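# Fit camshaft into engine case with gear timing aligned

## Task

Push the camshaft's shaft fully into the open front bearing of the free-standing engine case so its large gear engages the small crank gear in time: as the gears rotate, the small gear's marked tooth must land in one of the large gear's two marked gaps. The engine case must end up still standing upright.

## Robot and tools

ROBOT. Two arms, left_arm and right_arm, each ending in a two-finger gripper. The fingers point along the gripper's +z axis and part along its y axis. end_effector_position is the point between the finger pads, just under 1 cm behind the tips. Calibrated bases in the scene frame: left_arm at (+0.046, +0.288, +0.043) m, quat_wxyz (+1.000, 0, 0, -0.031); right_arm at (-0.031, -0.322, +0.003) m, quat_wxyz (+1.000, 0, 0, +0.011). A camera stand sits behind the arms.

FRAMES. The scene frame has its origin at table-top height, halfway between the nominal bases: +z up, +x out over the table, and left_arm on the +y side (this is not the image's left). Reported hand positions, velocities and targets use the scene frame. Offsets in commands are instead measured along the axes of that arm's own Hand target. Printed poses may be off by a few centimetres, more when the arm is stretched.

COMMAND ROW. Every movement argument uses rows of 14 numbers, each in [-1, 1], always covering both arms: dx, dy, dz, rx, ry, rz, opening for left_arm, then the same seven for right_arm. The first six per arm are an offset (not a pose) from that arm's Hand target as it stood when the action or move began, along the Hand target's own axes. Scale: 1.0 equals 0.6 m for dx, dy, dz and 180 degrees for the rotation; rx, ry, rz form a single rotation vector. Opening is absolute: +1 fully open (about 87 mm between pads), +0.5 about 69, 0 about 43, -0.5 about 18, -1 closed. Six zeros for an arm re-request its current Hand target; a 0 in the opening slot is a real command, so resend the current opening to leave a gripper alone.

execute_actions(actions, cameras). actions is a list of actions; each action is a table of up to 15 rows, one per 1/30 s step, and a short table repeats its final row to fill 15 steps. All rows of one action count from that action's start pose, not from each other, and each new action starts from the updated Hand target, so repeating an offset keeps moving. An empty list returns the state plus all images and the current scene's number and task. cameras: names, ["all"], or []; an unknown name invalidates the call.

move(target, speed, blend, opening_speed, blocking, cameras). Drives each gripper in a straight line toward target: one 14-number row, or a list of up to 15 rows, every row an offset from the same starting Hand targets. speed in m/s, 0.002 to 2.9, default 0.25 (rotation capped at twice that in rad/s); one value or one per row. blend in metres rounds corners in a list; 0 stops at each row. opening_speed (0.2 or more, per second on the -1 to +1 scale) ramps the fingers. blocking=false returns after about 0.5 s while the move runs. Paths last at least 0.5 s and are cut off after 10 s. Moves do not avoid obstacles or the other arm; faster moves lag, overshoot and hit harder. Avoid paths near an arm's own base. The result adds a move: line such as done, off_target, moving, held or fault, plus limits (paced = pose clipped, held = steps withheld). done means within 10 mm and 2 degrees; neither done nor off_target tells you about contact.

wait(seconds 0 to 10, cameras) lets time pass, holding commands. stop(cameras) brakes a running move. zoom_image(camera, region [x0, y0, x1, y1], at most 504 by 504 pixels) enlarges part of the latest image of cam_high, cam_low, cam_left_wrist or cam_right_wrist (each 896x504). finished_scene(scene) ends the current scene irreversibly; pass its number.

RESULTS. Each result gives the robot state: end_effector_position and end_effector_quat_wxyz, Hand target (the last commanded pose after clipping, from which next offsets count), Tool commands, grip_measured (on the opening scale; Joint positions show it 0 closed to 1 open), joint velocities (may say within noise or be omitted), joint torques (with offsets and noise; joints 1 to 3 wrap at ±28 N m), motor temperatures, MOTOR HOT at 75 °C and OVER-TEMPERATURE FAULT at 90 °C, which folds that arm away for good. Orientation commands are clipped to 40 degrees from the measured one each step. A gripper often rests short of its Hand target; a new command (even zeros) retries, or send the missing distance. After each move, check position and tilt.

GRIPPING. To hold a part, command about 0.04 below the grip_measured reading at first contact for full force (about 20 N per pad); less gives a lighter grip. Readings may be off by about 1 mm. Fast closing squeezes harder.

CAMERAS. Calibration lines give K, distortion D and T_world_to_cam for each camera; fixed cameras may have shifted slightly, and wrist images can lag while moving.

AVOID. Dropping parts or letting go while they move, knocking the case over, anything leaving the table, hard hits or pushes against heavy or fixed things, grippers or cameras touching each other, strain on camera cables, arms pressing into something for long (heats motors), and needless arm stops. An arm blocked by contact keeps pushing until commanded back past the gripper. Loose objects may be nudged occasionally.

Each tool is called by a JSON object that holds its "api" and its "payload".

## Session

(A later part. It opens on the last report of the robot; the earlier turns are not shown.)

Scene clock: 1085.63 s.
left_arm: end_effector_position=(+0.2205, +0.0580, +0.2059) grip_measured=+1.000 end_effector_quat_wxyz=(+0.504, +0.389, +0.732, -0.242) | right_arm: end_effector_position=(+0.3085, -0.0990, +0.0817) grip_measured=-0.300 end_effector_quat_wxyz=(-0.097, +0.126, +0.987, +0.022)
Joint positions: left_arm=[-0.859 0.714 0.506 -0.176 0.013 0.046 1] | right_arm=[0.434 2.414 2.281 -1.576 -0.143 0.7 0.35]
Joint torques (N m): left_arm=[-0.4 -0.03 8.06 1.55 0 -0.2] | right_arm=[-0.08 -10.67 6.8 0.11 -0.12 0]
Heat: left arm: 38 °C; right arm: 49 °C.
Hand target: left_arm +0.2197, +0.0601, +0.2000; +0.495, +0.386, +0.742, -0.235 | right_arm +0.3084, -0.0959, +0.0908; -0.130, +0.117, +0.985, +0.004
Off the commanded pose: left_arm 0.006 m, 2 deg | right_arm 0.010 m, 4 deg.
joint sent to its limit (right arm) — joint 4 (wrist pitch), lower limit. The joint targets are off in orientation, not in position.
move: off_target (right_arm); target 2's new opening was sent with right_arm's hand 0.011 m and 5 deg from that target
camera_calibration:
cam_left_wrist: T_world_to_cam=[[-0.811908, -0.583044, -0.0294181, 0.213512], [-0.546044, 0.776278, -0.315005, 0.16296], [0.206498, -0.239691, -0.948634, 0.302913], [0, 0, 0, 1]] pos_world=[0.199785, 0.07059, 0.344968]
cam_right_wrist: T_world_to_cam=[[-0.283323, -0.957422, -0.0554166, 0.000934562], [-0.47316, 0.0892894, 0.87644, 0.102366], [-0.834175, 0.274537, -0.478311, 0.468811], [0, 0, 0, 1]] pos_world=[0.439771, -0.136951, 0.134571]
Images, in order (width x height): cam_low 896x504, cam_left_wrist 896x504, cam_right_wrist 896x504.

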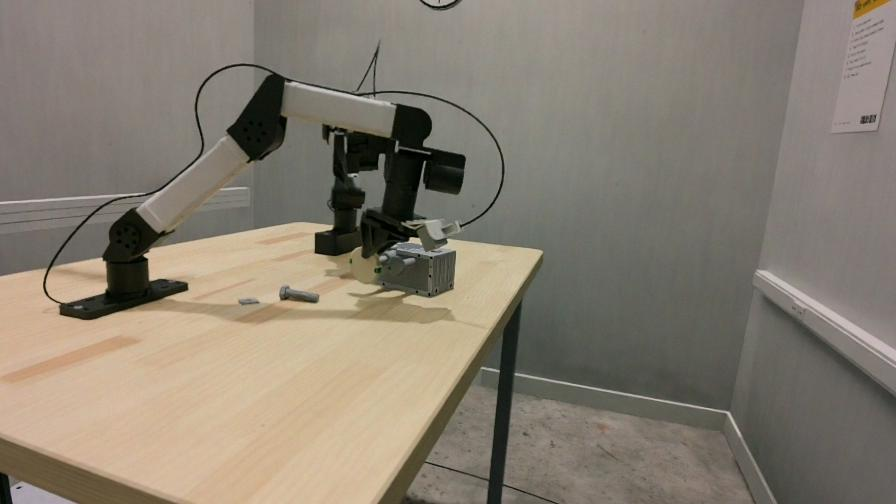

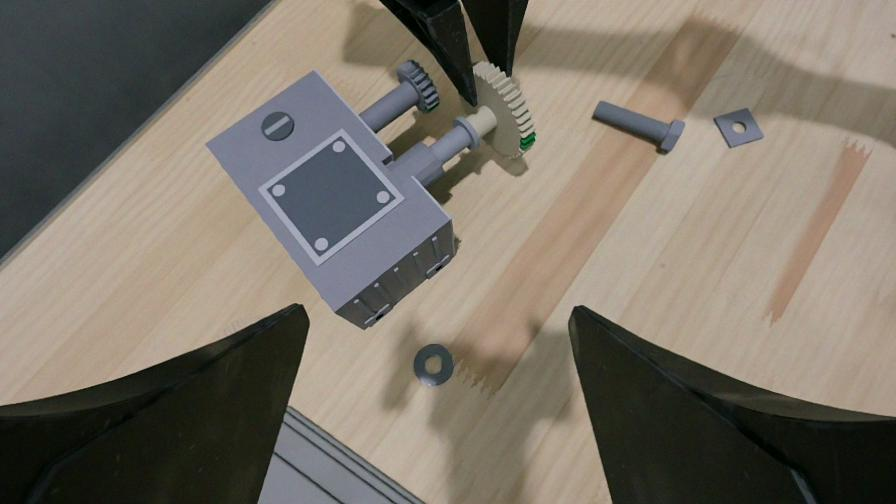

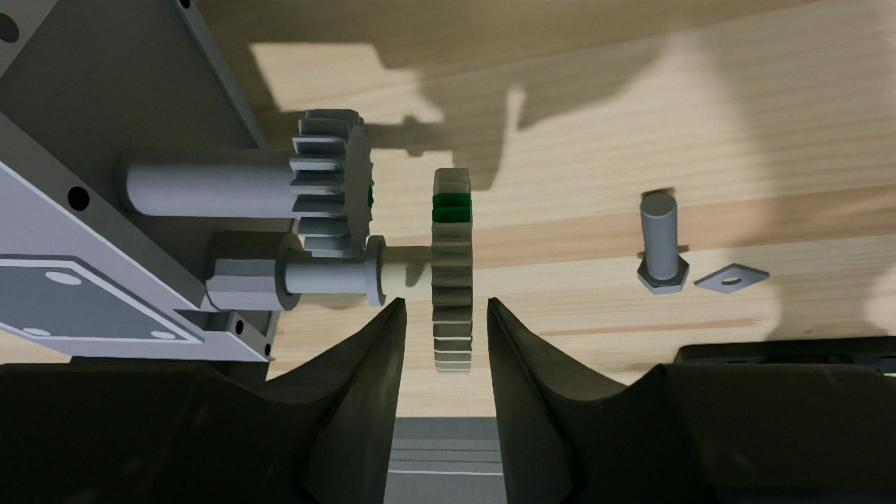

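{"api": "move", "payload": {"target": [[0,0,0,0,0,0,1,0.0103,0,0.0018,-0.004,-0.111,0,-0.3],[0,0,0,0,0,0,1,0.0103,0,0.0018,-0.004,-0.111,0,-0.3]], "speed": 0.1, "cameras": ["cam_right_wrist","cam_low","cam_left_wrist"]}}

{"api": "zoom_image", "payload": {"camera": "cam_left_wrist", "region": [380, 40, 580, 204]}}

{"api": "zoom_image", "payload": {"camera": "cam_low", "region": [340, 235, 420, 285]}}

Scene clock: 1103.50 s.
left_arm: end_effector_position=(+0.2205, +0.0580, +0.2059) grip_measured=+1.000 end_effector_quat_wxyz=(+0.504, +0.389, +0.732, -0.242) | right_arm: end_effector_position=(+0.2966, -0.0975, +0.0771) grip_measured=-0.300 end_effector_quat_wxyz=(+0.014, +0.115, +0.993, -0.023)
Joint positions: left_arm=[-0.859 0.714 0.506 -0.176 0.013 0.046 1] | right_arm=[0.53 2.201 1.953 -1.33 0.053 0.781 0.35]
Joint torques (N m): left_arm=[-0.42 -0.28 8.12 1.57 -0.02 -0.22] | right_arm=[0.28 -11.78 6.15 0.74 0.32 0.12]
Heat: left arm: 38 °C; right arm: 47 °C.
Hand target: left_arm +0.2197, +0.0601, +0.2000; +0.495, +0.386, +0.742, -0.235 | right_arm +0.3023, -0.0945, +0.0912; +0.044, +0.117, +0.992, -0.010
Off the commanded pose: left_arm 0.006 m, 2 deg | right_arm 0.016 m, 4 deg.
move: off_target (right_arm)
camera_calibration:
cam_left_wrist: T_world_to_cam=[[-0.811908, -0.583044, -0.0294181, 0.213512], [-0.546044, 0.776278, -0.315005, 0.16296], [0.206498, -0.239691, -0.948634, 0.302913], [0, 0, 0, 1]] pos_world=[0.199785, 0.07059, 0.344968]
cam_right_wrist: T_world_to_cam=[[-0.24973, -0.968316, 0.000247905, -0.0166466], [-0.64699, 0.16705, 0.743975, 0.169971], [-0.720444, 0.185632, -0.668207, 0.428627], [0, 0, 0, 1]] pos_world=[0.414614, -0.12408, 0.159962]
Images, in order (width x height): cam_low 896x504, cam_left_wrist 896x504, cam_right_wrist 896x504.

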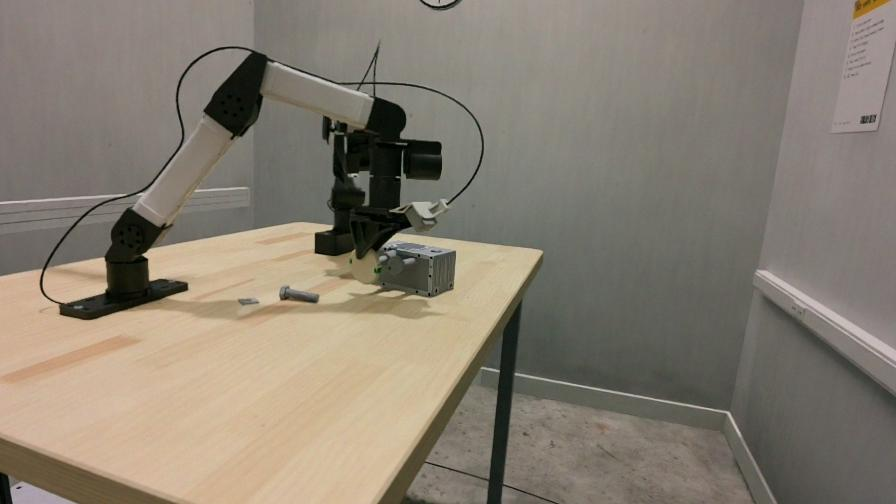

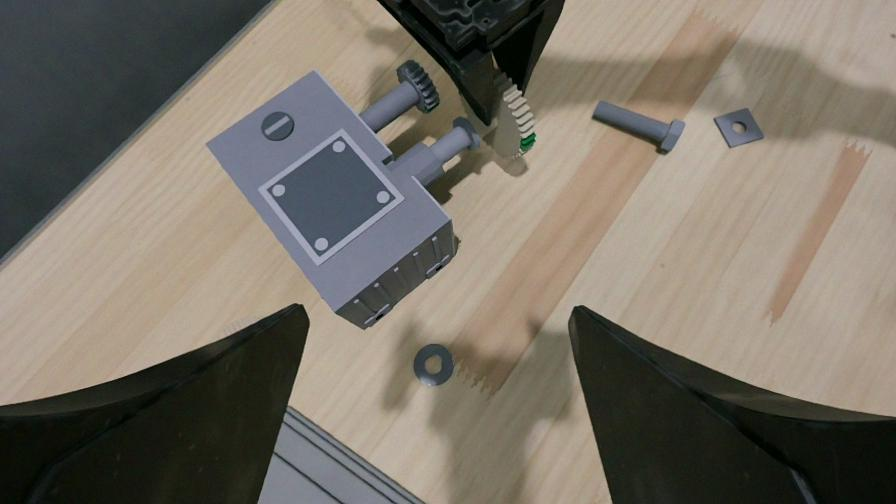

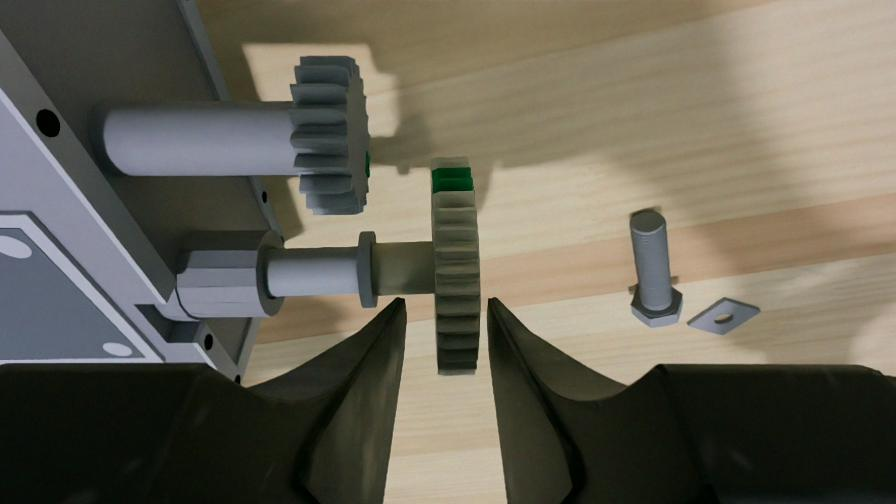

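Scaled by 2.520 from the camera's 896x504 image, which has a finer 1280x720 frame.

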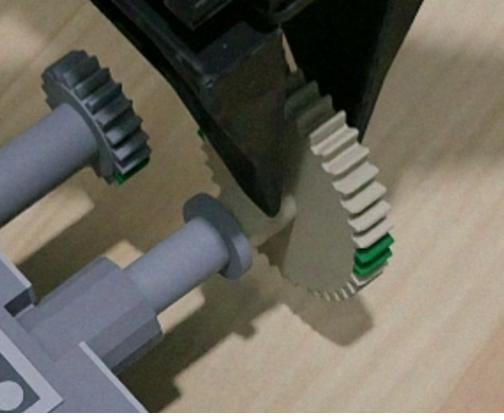

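Scaled by 6.300 from the camera's 896x504 image, which has a finer 1280x720 frame.

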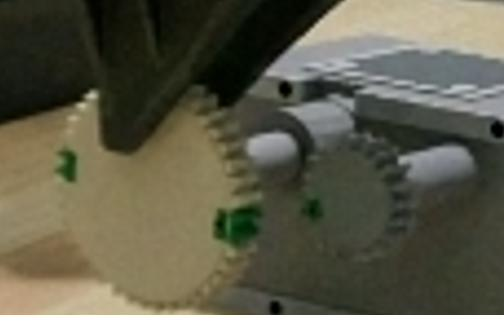

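{"api": "move", "payload": {"target": [[0,0,0,0,0,0,1,0,-0.007,0,0,0,0,-0.3],[0,0,0,0,0,0,1,0,-0.007,0,0,0,0,-0.75]], "speed": 0.05, "opening_speed": 0.3, "cameras": ["cam_right_wrist","cam_low","cam_left_wrist"]}}

{"api": "zoom_image", "payload": {"camera": "cam_left_wrist", "region": [380, 40, 580, 204]}}

{"api": "zoom_image", "payload": {"camera": "cam_right_wrist", "region": [100, 30, 500, 396]}}

{"api": "zoom_image", "payload": {"camera": "cam_low", "region": [340, 235, 420, 285]}}

Scene clock: 1121.53 s.
left_arm: end_effector_position=(+0.2205, +0.0580, +0.2059) grip_measured=+1.000 end_effector_quat_wxyz=(+0.504, +0.389, +0.732, -0.242) | right_arm: end_effector_position=(+0.2949, -0.0993, +0.0780) grip_measured=-0.618 end_effector_quat_wxyz=(+0.017, +0.115, +0.993, -0.023)
Joint positions: left_arm=[-0.859 0.714 0.506 -0.176 0.013 0.046 1] | right_arm=[0.53 2.185 1.931 -1.319 0.056 0.782 0.191]
Joint torques (N m): left_arm=[-0.42 -0.18 8.14 1.58 -0.07 -0.2] | right_arm=[-0.25 -11.51 6.16 0.72 0.29 0.05]
Heat: left arm: 38 °C; right arm: 49 °C.
Hand target: left_arm +0.2197, +0.0601, +0.2000; +0.495, +0.386, +0.742, -0.235 | right_arm +0.3013, -0.0986, +0.0913; +0.044, +0.117, +0.992, -0.010
Off the commanded pose: left_arm 0.006 m, 2 deg | right_arm 0.015 m, 3 deg.
move: off_target (right_arm); target 2's new opening was sent with right_arm's hand 0.016 m and 4 deg from that target
camera_calibration:
cam_left_wrist: T_world_to_cam=[[-0.811908, -0.583044, -0.0294181, 0.213512], [-0.546044, 0.776278, -0.315005, 0.16296], [0.206498, -0.239691, -0.948634, 0.302913], [0, 0, 0, 1]] pos_world=[0.199785, 0.07059, 0.344968]
cam_right_wrist: T_world_to_cam=[[-0.250128, -0.968213, -0.000602456, -0.0186252], [-0.651142, 0.167755, 0.740184, 0.170146], [-0.716554, 0.185533, -0.672404, 0.427433], [0, 0, 0, 1]] pos_world=[0.412409, -0.125879, 0.161457]
Images, in order (width x height): cam_low 896x504, cam_left_wrist 896x504, cam_right_wrist 896x504.

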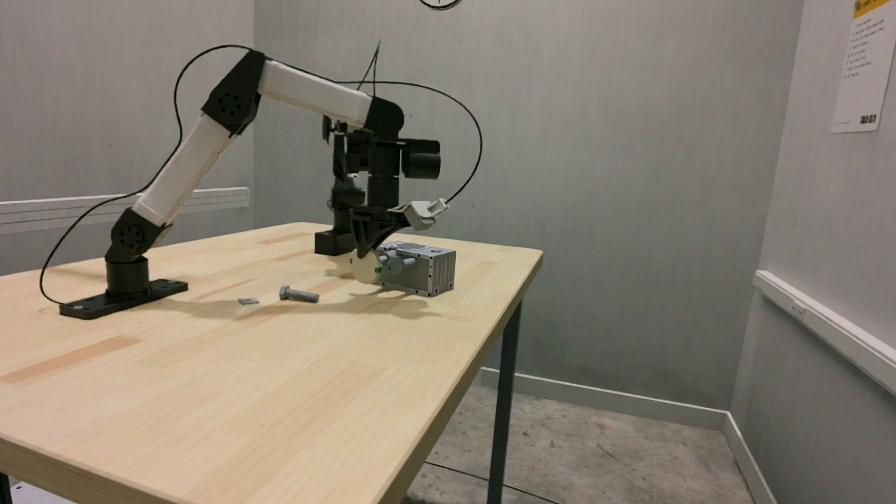

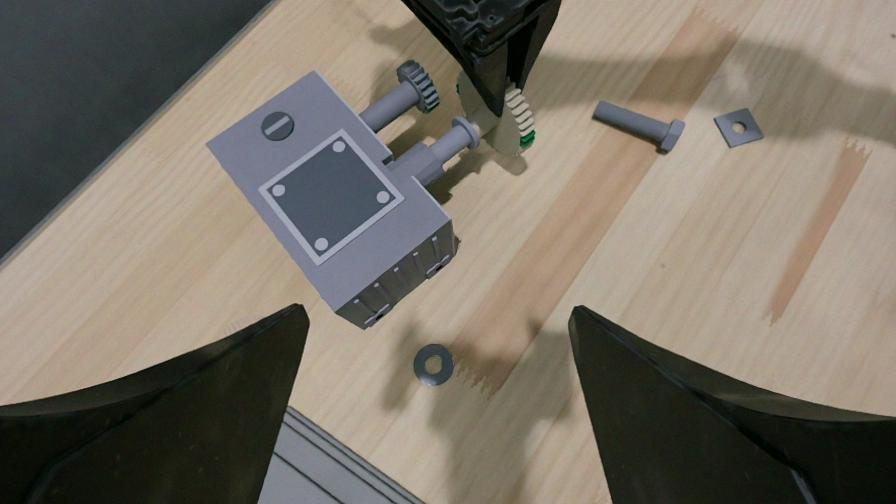

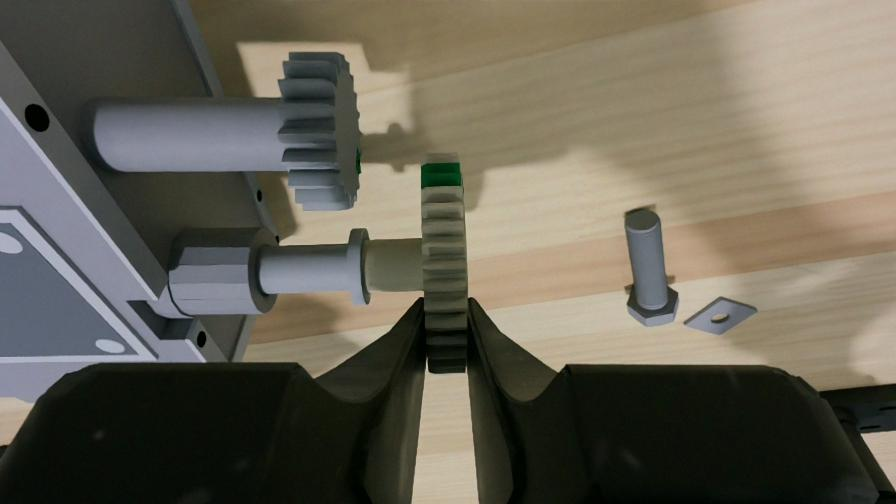

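Scaled by 2.520 from the camera's 896x504 image, which has a finer 1280x720 frame.

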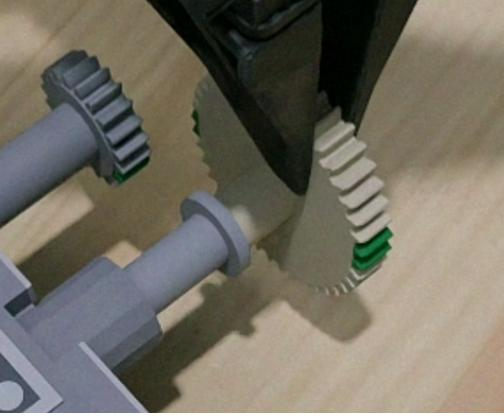

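Scaled by 1.260 from the camera's 896x504 image, which has a finer 1280x720 frame.

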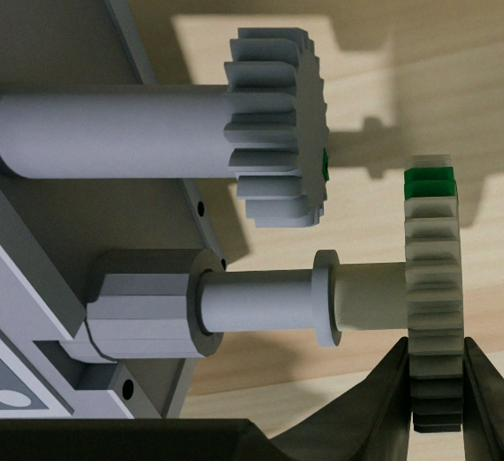

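Scaled by 6.300 from the camera's 896x504 image, which has a finer 1280x720 frame.

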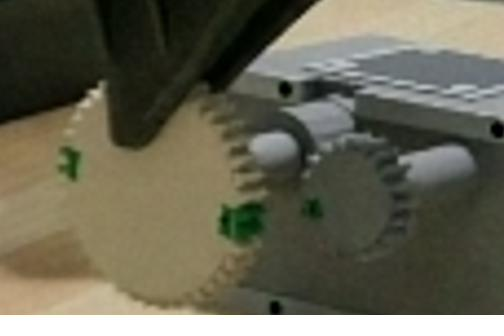

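{"api": "move", "payload": {"target": [0,0,0,0,0,0,1,-0.0031,0,0,-0.011,0.035,0,-0.75], "speed": 0.05, "cameras": ["cam_right_wrist","cam_low","cam_left_wrist"]}}

{"api": "zoom_image", "payload": {"camera": "cam_left_wrist", "region": [380, 40, 580, 204]}}

{"api": "zoom_image", "payload": {"camera": "cam_right_wrist", "region": [100, 30, 500, 396]}}

{"api": "zoom_image", "payload": {"camera": "cam_low", "region": [340, 235, 420, 285]}}

Scene clock: 1155.90 s.
left_arm: end_effector_position=(+0.2205, +0.0580, +0.2059) grip_measured=+1.000 end_effector_quat_wxyz=(+0.504, +0.389, +0.732, -0.242) | right_arm: end_effector_position=(+0.2961, -0.1037, +0.0812) grip_measured=-0.626 end_effector_quat_wxyz=(-0.016, +0.116, +0.993, -0.006)
Joint positions: left_arm=[-0.859 0.714 0.506 -0.176 0.013 0.046 1] | right_arm=[0.492 2.216 1.984 -1.372 -0.009 0.746 0.187]
Joint torques (N m): left_arm=[-0.47 -0.08 8.16 1.59 -0.03 -0.22] | right_arm=[-0.85 -8.69 10.29 0.32 -0.13 -0.03]
Motor temperatures (°C): left_arm=[22 26 38 38 22 22 22] | right_arm=[23 50 43 27 23 24 25]
Heat: left arm: 38 °C; right arm: 50 °C.
Hand target: left_arm +0.2197, +0.0601, +0.2000; +0.495, +0.386, +0.742, -0.235 | right_arm +0.3032, -0.0991, +0.0916; -0.009, +0.117, +0.993, +0.013
Off the commanded pose: left_arm 0.006 m, 2 deg | right_arm 0.013 m, 2 deg.
move: off_target (right_arm)
camera_calibration:
cam_left_wrist: T_world_to_cam=[[-0.811908, -0.583044, -0.0294181, 0.213512], [-0.546044, 0.776278, -0.315005, 0.16296], [0.206498, -0.239691, -0.948634, 0.302913], [0, 0, 0, 1]] pos_world=[0.199785, 0.07059, 0.344968]
cam_right_wrist: T_world_to_cam=[[-0.253816, -0.966945, -0.024409, -0.019387], [-0.603678, 0.138643, 0.785081, 0.148482], [-0.755745, 0.214001, -0.618913, 0.441473], [0, 0, 0, 1]] pos_world=[0.418356, -0.133808, 0.15619]
Images, in order (width x height): cam_low 896x504, cam_left_wrist 896x504, cam_right_wrist 896x504.

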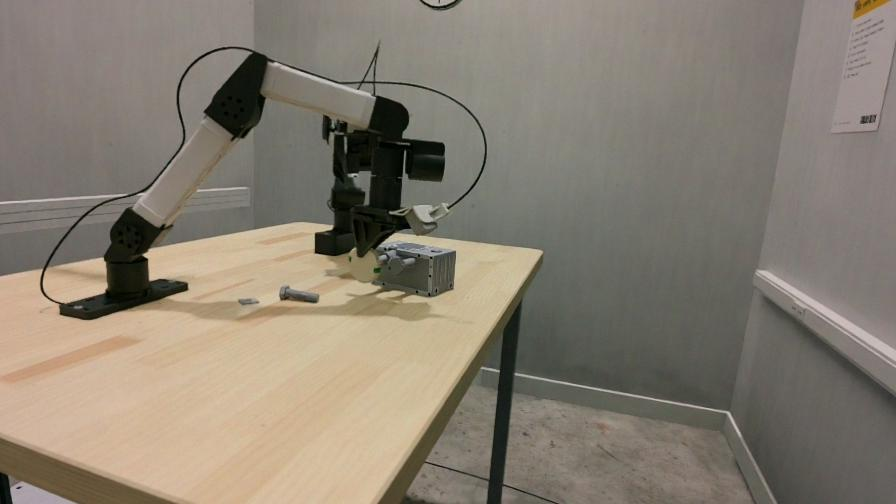

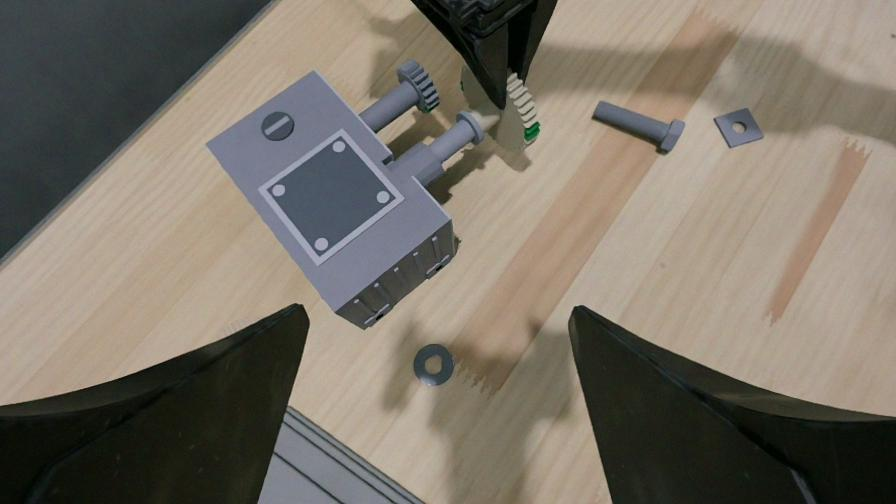

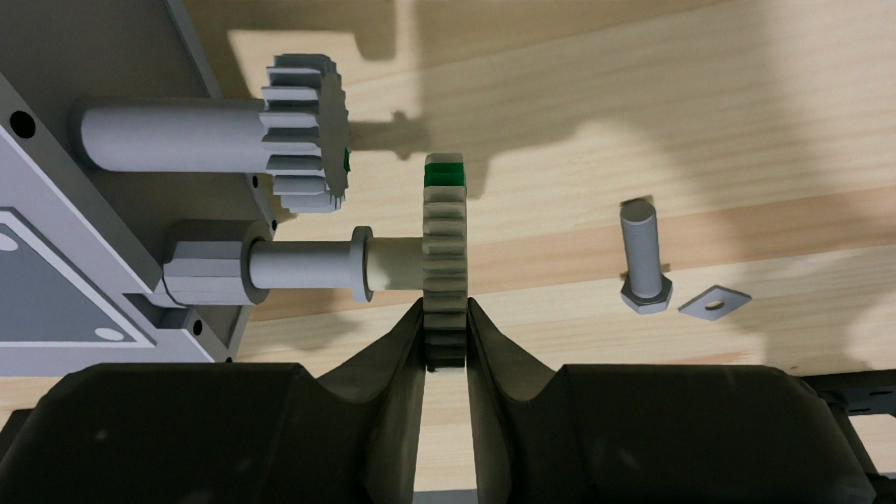

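Scaled by 2.520 from the camera's 896x504 image, which has a finer 1280x720 frame.

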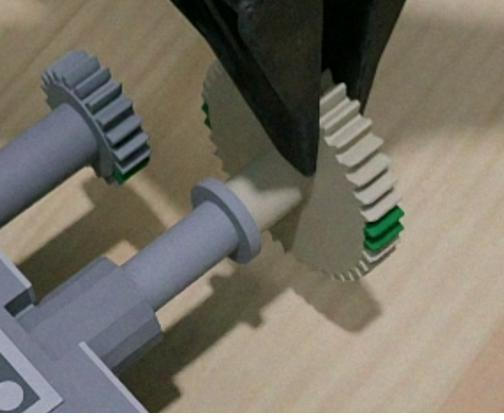

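Scaled by 1.260 from the camera's 896x504 image, which has a finer 1280x720 frame.

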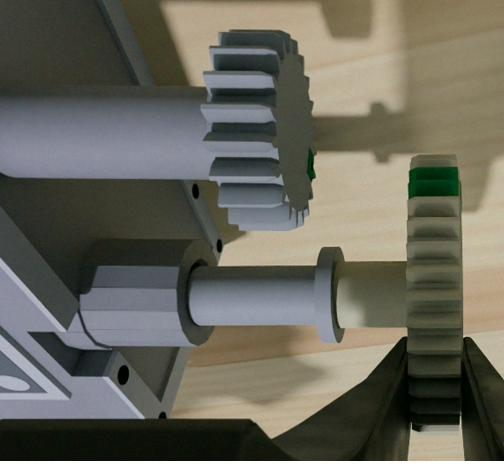

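Scaled by 6.300 from the camera's 896x504 image, which has a finer 1280x720 frame.

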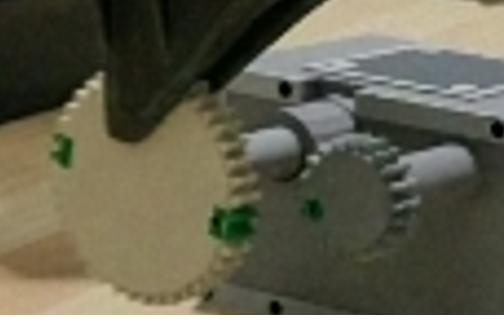

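{"api": "move", "payload": {"target": [0,0,0,0,0,0,1,-0.0016,0.013,0,0,0.0167,0,-0.75], "speed": 0.03, "cameras": ["cam_right_wrist","cam_low","cam_left_wrist"]}}

{"api": "zoom_image", "payload": {"camera": "cam_left_wrist", "region": [380, 40, 580, 204]}}

{"api": "zoom_image", "payload": {"camera": "cam_right_wrist", "region": [100, 30, 500, 396]}}

{"api": "zoom_image", "payload": {"camera": "cam_low", "region": [340, 235, 420, 285]}}

Scene clock: 1185.73 s.
left_arm: end_effector_position=(+0.2205, +0.0580, +0.2059) grip_measured=+1.000 end_effector_quat_wxyz=(+0.504, +0.389, +0.732, -0.242) | right_arm: end_effector_position=(+0.2986, -0.0973, +0.0806) grip_measured=-0.626 end_effector_quat_wxyz=(-0.043, +0.115, +0.992, -0.007)
Joint positions: left_arm=[-0.859 0.714 0.506 -0.176 0.013 0.046 1] | right_arm=[0.49 2.298 2.105 -1.457 -0.04 0.74 0.187]
Joint torques (N m): left_arm=[-0.57 -0.02 8.18 1.59 -0.05 -0.2] | right_arm=[-0.84 -9.17 10.29 0.26 -0.2 -0.03]
Motor temperatures (°C): left_arm=[22 25 38 38 22 22 22] | right_arm=[23 50 48 27 23 24 25]
Heat: left arm: 38 °C; right arm: 50 °C.
Hand target: left_arm +0.2197, +0.0601, +0.2000; +0.495, +0.386, +0.742, -0.235 | right_arm +0.3059, -0.0917, +0.0916; -0.035, +0.117, +0.992, +0.016
Off the commanded pose: left_arm 0.006 m, 2 deg | right_arm 0.014 m, 3 deg.
move: off_target (right_arm)
camera_calibration:
cam_left_wrist: T_world_to_cam=[[-0.811908, -0.583044, -0.0294181, 0.213512], [-0.546044, 0.776278, -0.315005, 0.16296], [0.206498, -0.239691, -0.948634, 0.302913], [0, 0, 0, 1]] pos_world=[0.199785, 0.07059, 0.344968]
cam_right_wrist: T_world_to_cam=[[-0.252938, -0.967351, -0.0159301, -0.0136301], [-0.560619, 0.133128, 0.817303, 0.133581], [-0.788498, 0.215657, -0.575988, 0.448143], [0, 0, 0, 1]] pos_world=[0.424801, -0.127614, 0.148732]
Images, in order (width x height): cam_low 896x504, cam_left_wrist 896x504, cam_right_wrist 896x504.

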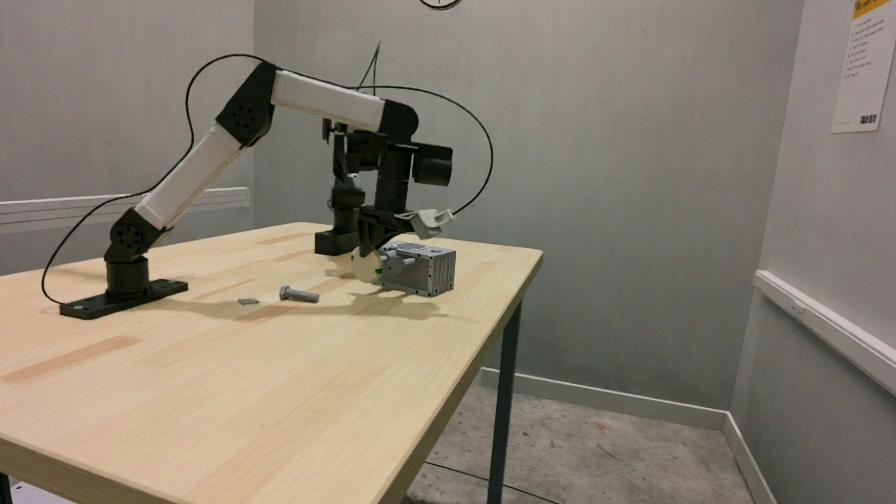

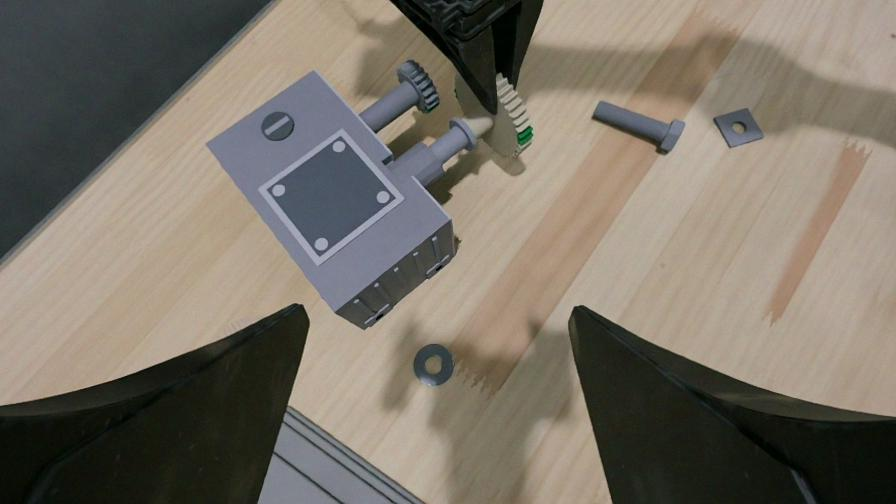

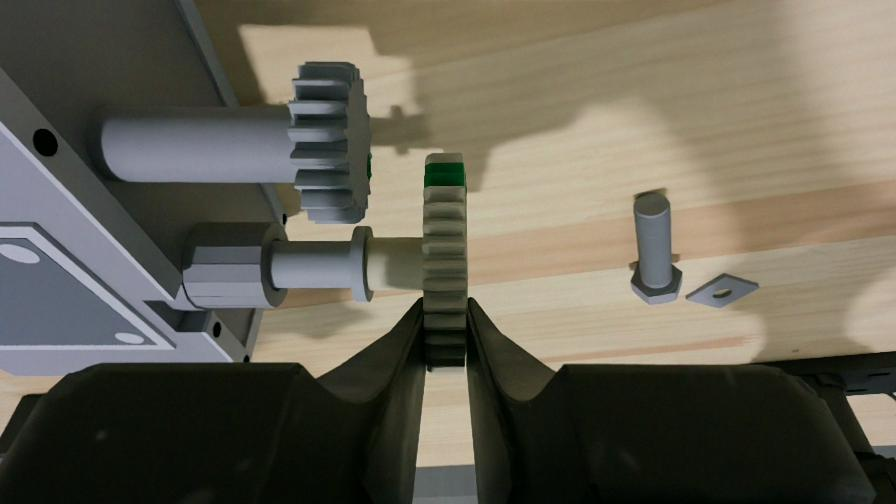

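Scaled by 2.520 from the camera's 896x504 image, which has a finer 1280x720 frame.

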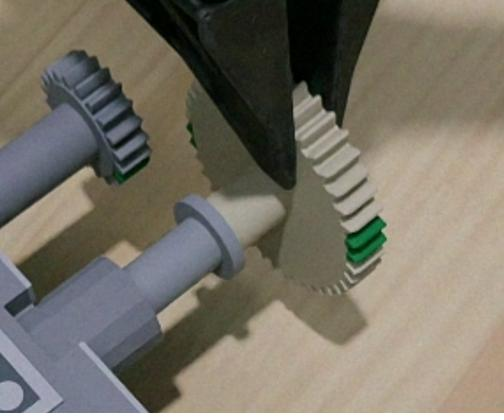

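Scaled by 1.260 from the camera's 896x504 image, which has a finer 1280x720 frame.

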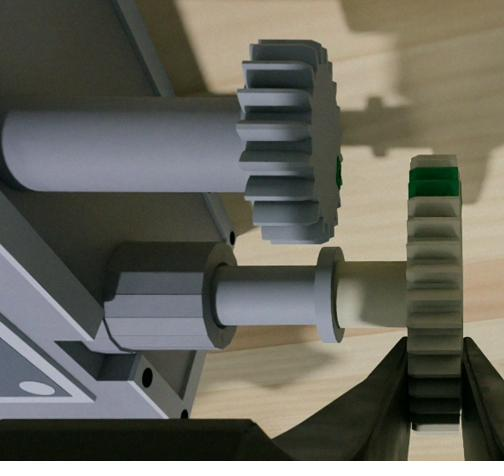

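Scaled by 6.300 from the camera's 896x504 image, which has a finer 1280x720 frame.

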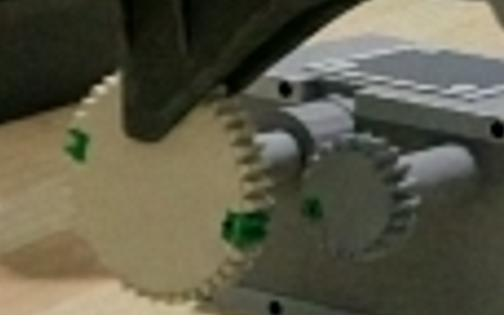

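{"api": "move", "payload": {"target": [0,0,0,0,0,0,1,0,0.0125,0,0,0,0,-0.75], "speed": 0.03, "cameras": ["cam_right_wrist","cam_low","cam_left_wrist"]}}

{"api": "zoom_image", "payload": {"camera": "cam_left_wrist", "region": [380, 40, 580, 204]}}

{"api": "zoom_image", "payload": {"camera": "cam_right_wrist", "region": [100, 30, 500, 396]}}

{"api": "zoom_image", "payload": {"camera": "cam_low", "region": [340, 235, 420, 285]}}

Scene clock: 1197.77 s.
left_arm: end_effector_position=(+0.2205, +0.0580, +0.2059) grip_measured=+1.000 end_effector_quat_wxyz=(+0.504, +0.389, +0.732, -0.242) | right_arm: end_effector_position=(+0.2990, -0.0970, +0.0814) grip_measured=-0.626 end_effector_quat_wxyz=(-0.051, +0.115, +0.992, -0.012)
Joint positions: left_arm=[-0.859 0.714 0.506 -0.176 0.013 0.046 1] | right_arm=[0.49 2.325 2.152 -1.494 -0.04 0.74 0.187]
Joint torques (N m): left_arm=[-0.4 -0.06 8.24 1.57 -0.05 -0.22] | right_arm=[0.14 -9.29 10.47 0.41 -0.21 0.11]
Heat: left arm: 38 °C; right arm: 49 °C.
Hand target: left_arm +0.2197, +0.0601, +0.2000; +0.495, +0.386, +0.742, -0.235 | right_arm +0.3077, -0.0845, +0.0919; -0.035, +0.117, +0.992, +0.016
Off the commanded pose: left_arm 0.006 m, 2 deg | right_arm 0.018 m, 4 deg.
move: off_target (right_arm)
camera_calibration:
cam_left_wrist: T_world_to_cam=[[-0.811908, -0.583044, -0.0294181, 0.213512], [-0.546044, 0.776278, -0.315005, 0.16296], [0.206498, -0.239691, -0.948634, 0.302913], [0, 0, 0, 1]] pos_world=[0.199785, 0.07059, 0.344968]
cam_right_wrist: T_world_to_cam=[[-0.253075, -0.967441, -0.00323301, -0.014189], [-0.547081, 0.140354, 0.825229, 0.129223], [-0.797907, 0.210613, -0.564789, 0.450316], [0, 0, 0, 1]] pos_world=[0.426414, -0.126706, 0.14765]
Images, in order (width x height): cam_low 896x504, cam_left_wrist 896x504, cam_right_wrist 896x504.

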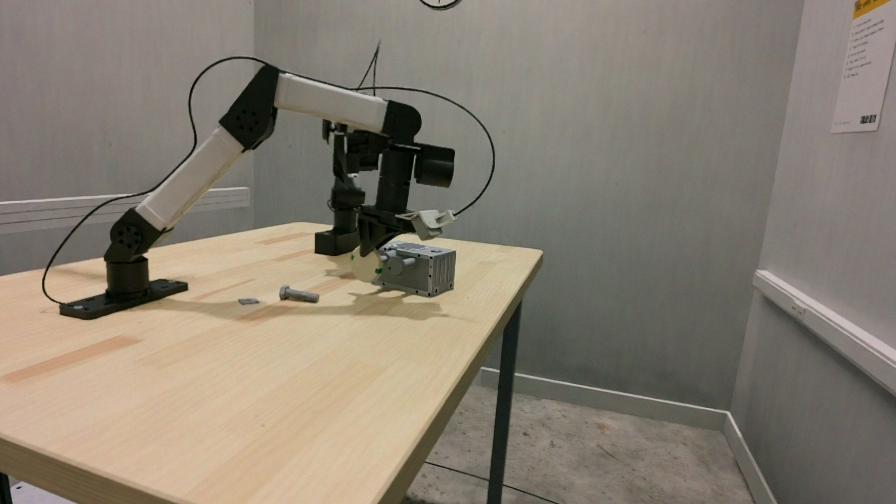

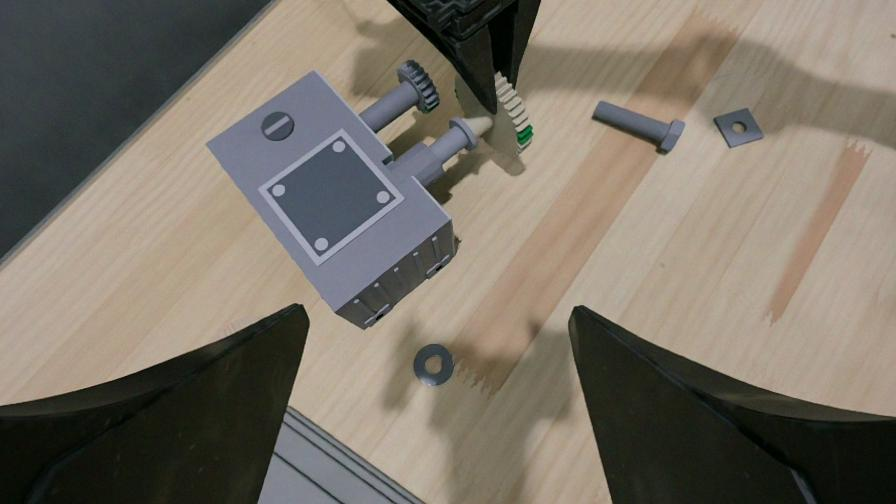

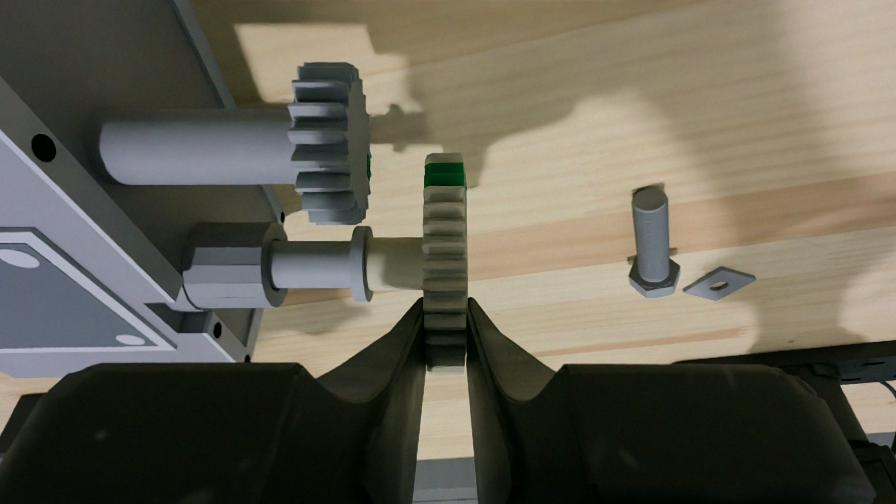

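Scaled by 2.520 from the camera's 896x504 image, which has a finer 1280x720 frame.

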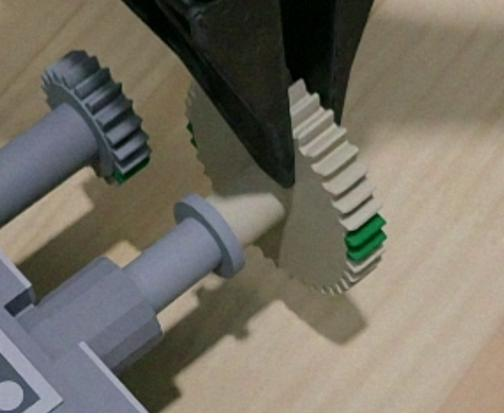

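Scaled by 1.260 from the camera's 896x504 image, which has a finer 1280x720 frame.

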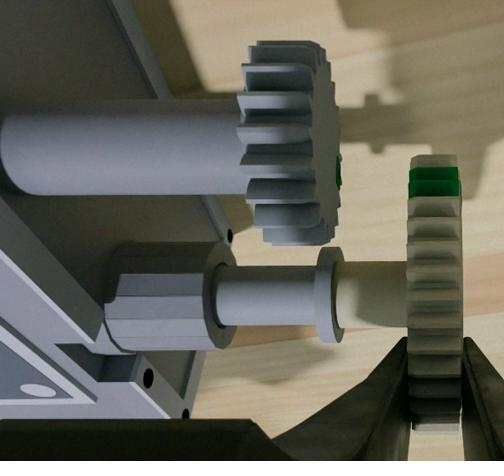

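Scaled by 6.300 from the camera's 896x504 image, which has a finer 1280x720 frame.

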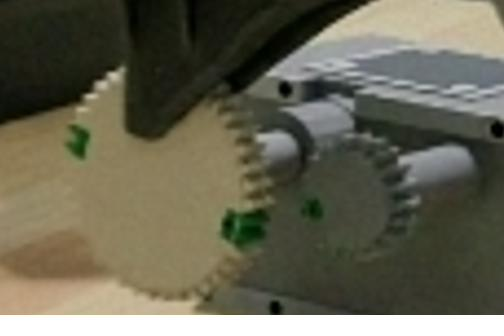

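{"api": "move", "payload": {"target": [0,0,0,0,0,0,1,0,0.025,0,0,0,0,-0.8], "speed": 0.04, "cameras": ["cam_right_wrist","cam_low","cam_left_wrist"]}}

{"api": "zoom_image", "payload": {"camera": "cam_left_wrist", "region": [380, 40, 580, 204]}}

{"api": "zoom_image", "payload": {"camera": "cam_right_wrist", "region": [100, 30, 500, 396]}}

Scene clock: 1209.40 s.
left_arm: end_effector_position=(+0.2205, +0.0580, +0.2059) grip_measured=+1.000 end_effector_quat_wxyz=(+0.504, +0.389, +0.732, -0.242) | right_arm: end_effector_position=(+0.2975, -0.0935, +0.0823) grip_measured=-0.624 end_effector_quat_wxyz=(-0.068, +0.115, +0.991, -0.025)
Joint positions: left_arm=[-0.859 0.714 0.506 -0.176 0.013 0.046 1] | right_arm=[0.499 2.387 2.253 -1.576 -0.04 0.748 0.188]
Joint torques (N m): left_arm=[-0.55 -0.09 8.28 1.59 -0.04 -0.22] | right_arm=[1.33 -9.68 11.08 0.7 -0.24 0.26]
Heat: left arm: 38 °C; right arm: 49 °C.
Hand target: left_arm +0.2197, +0.0601, +0.2000; +0.495, +0.386, +0.742, -0.235 | right_arm +0.3111, -0.0697, +0.0921; -0.035, +0.116, +0.992, +0.016
Off the commanded pose: left_arm 0.006 m, 2 deg | right_arm 0.029 m, 6 deg.
move: off_target (right_arm)
camera_calibration:
cam_left_wrist: T_world_to_cam=[[-0.811908, -0.583044, -0.0294181, 0.213512], [-0.546044, 0.776278, -0.315005, 0.16296], [0.206498, -0.239691, -0.948634, 0.302913], [0, 0, 0, 1]] pos_world=[0.199785, 0.07059, 0.344968]
cam_right_wrist: T_world_to_cam=[[-0.252605, -0.967184, 0.0273111, -0.0138378], [-0.516555, 0.158671, 0.841424, 0.118393], [-0.818145, 0.19844, -0.539685, 0.451614], [0, 0, 0, 1]] pos_world=[0.427146, -0.121787, 0.144489]
Images, in order (width x height): cam_low 896x504, cam_left_wrist 896x504, cam_right_wrist 896x504.

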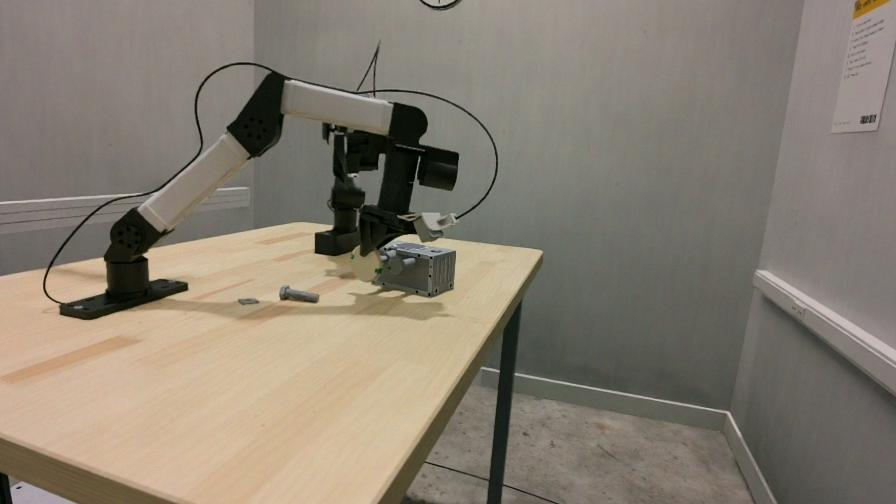

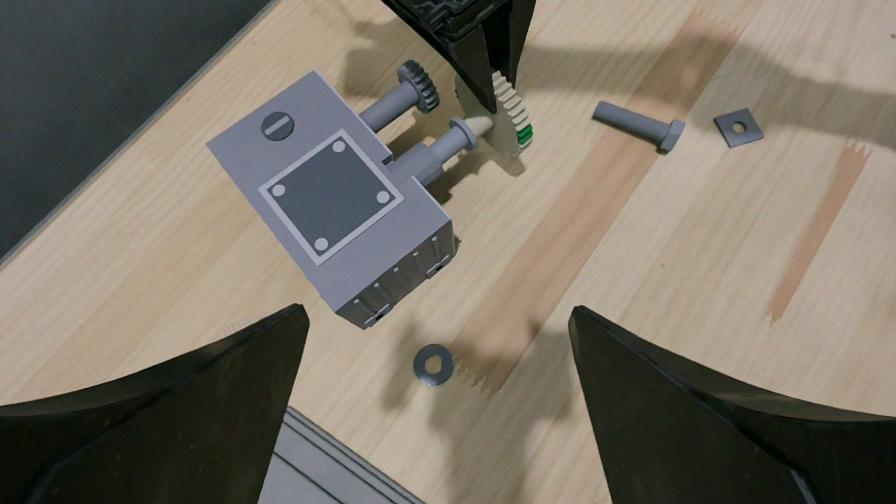

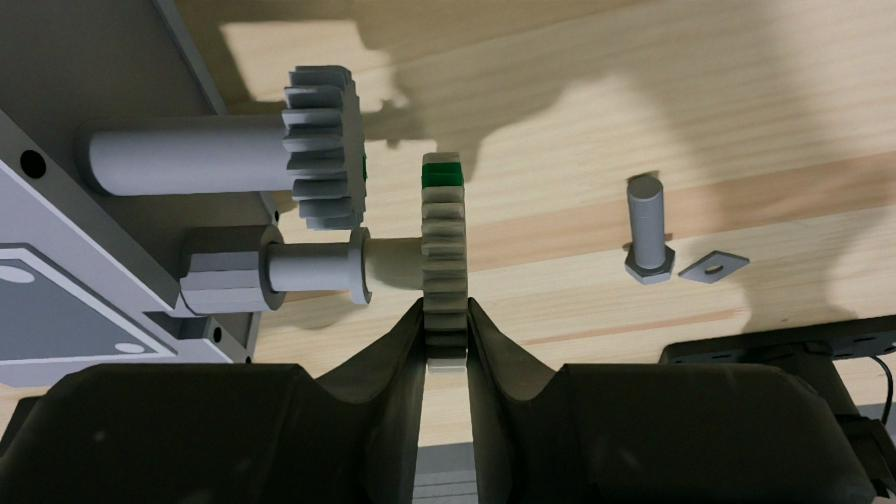

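Scaled by 2.520 from the camera's 896x504 image, which has a finer 1280x720 frame.

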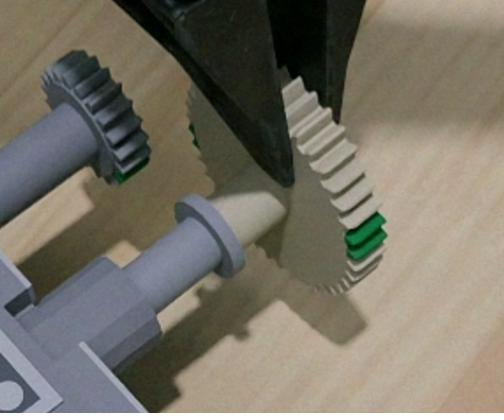

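Scaled by 1.260 from the camera's 896x504 image, which has a finer 1280x720 frame.

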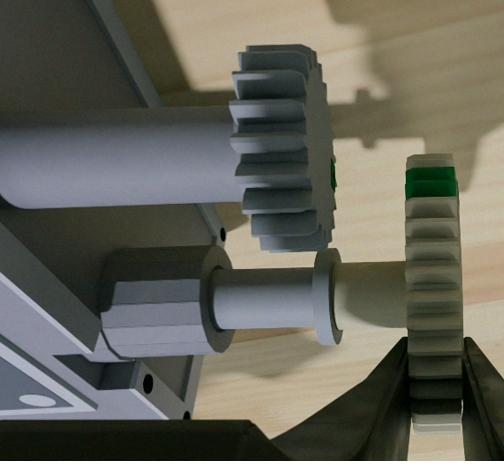

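{"api": "zoom_image", "payload": {"camera": "cam_right_wrist", "region": [170, 210, 300, 330]}}

{"api": "zoom_image", "payload": {"camera": "cam_left_wrist", "region": [400, 110, 490, 190]}}

Scaled by 3.877 from the camera's 896x504 image, which has a finer 1280x720 frame.

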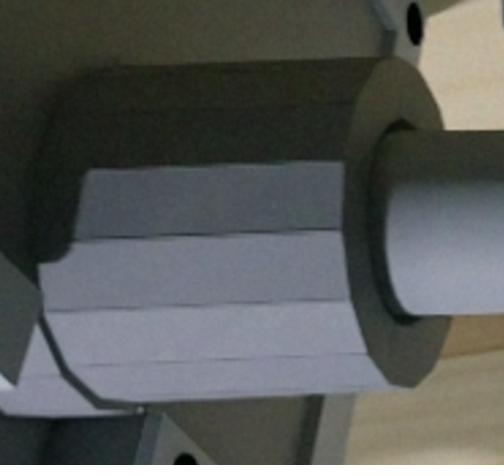

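Scaled by 5.600 from the camera's 896x504 image, which has a finer 1280x720 frame.

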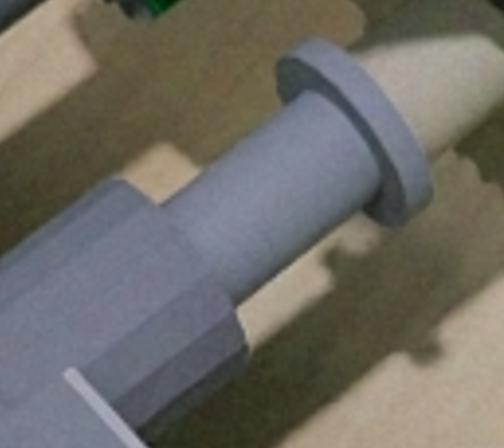

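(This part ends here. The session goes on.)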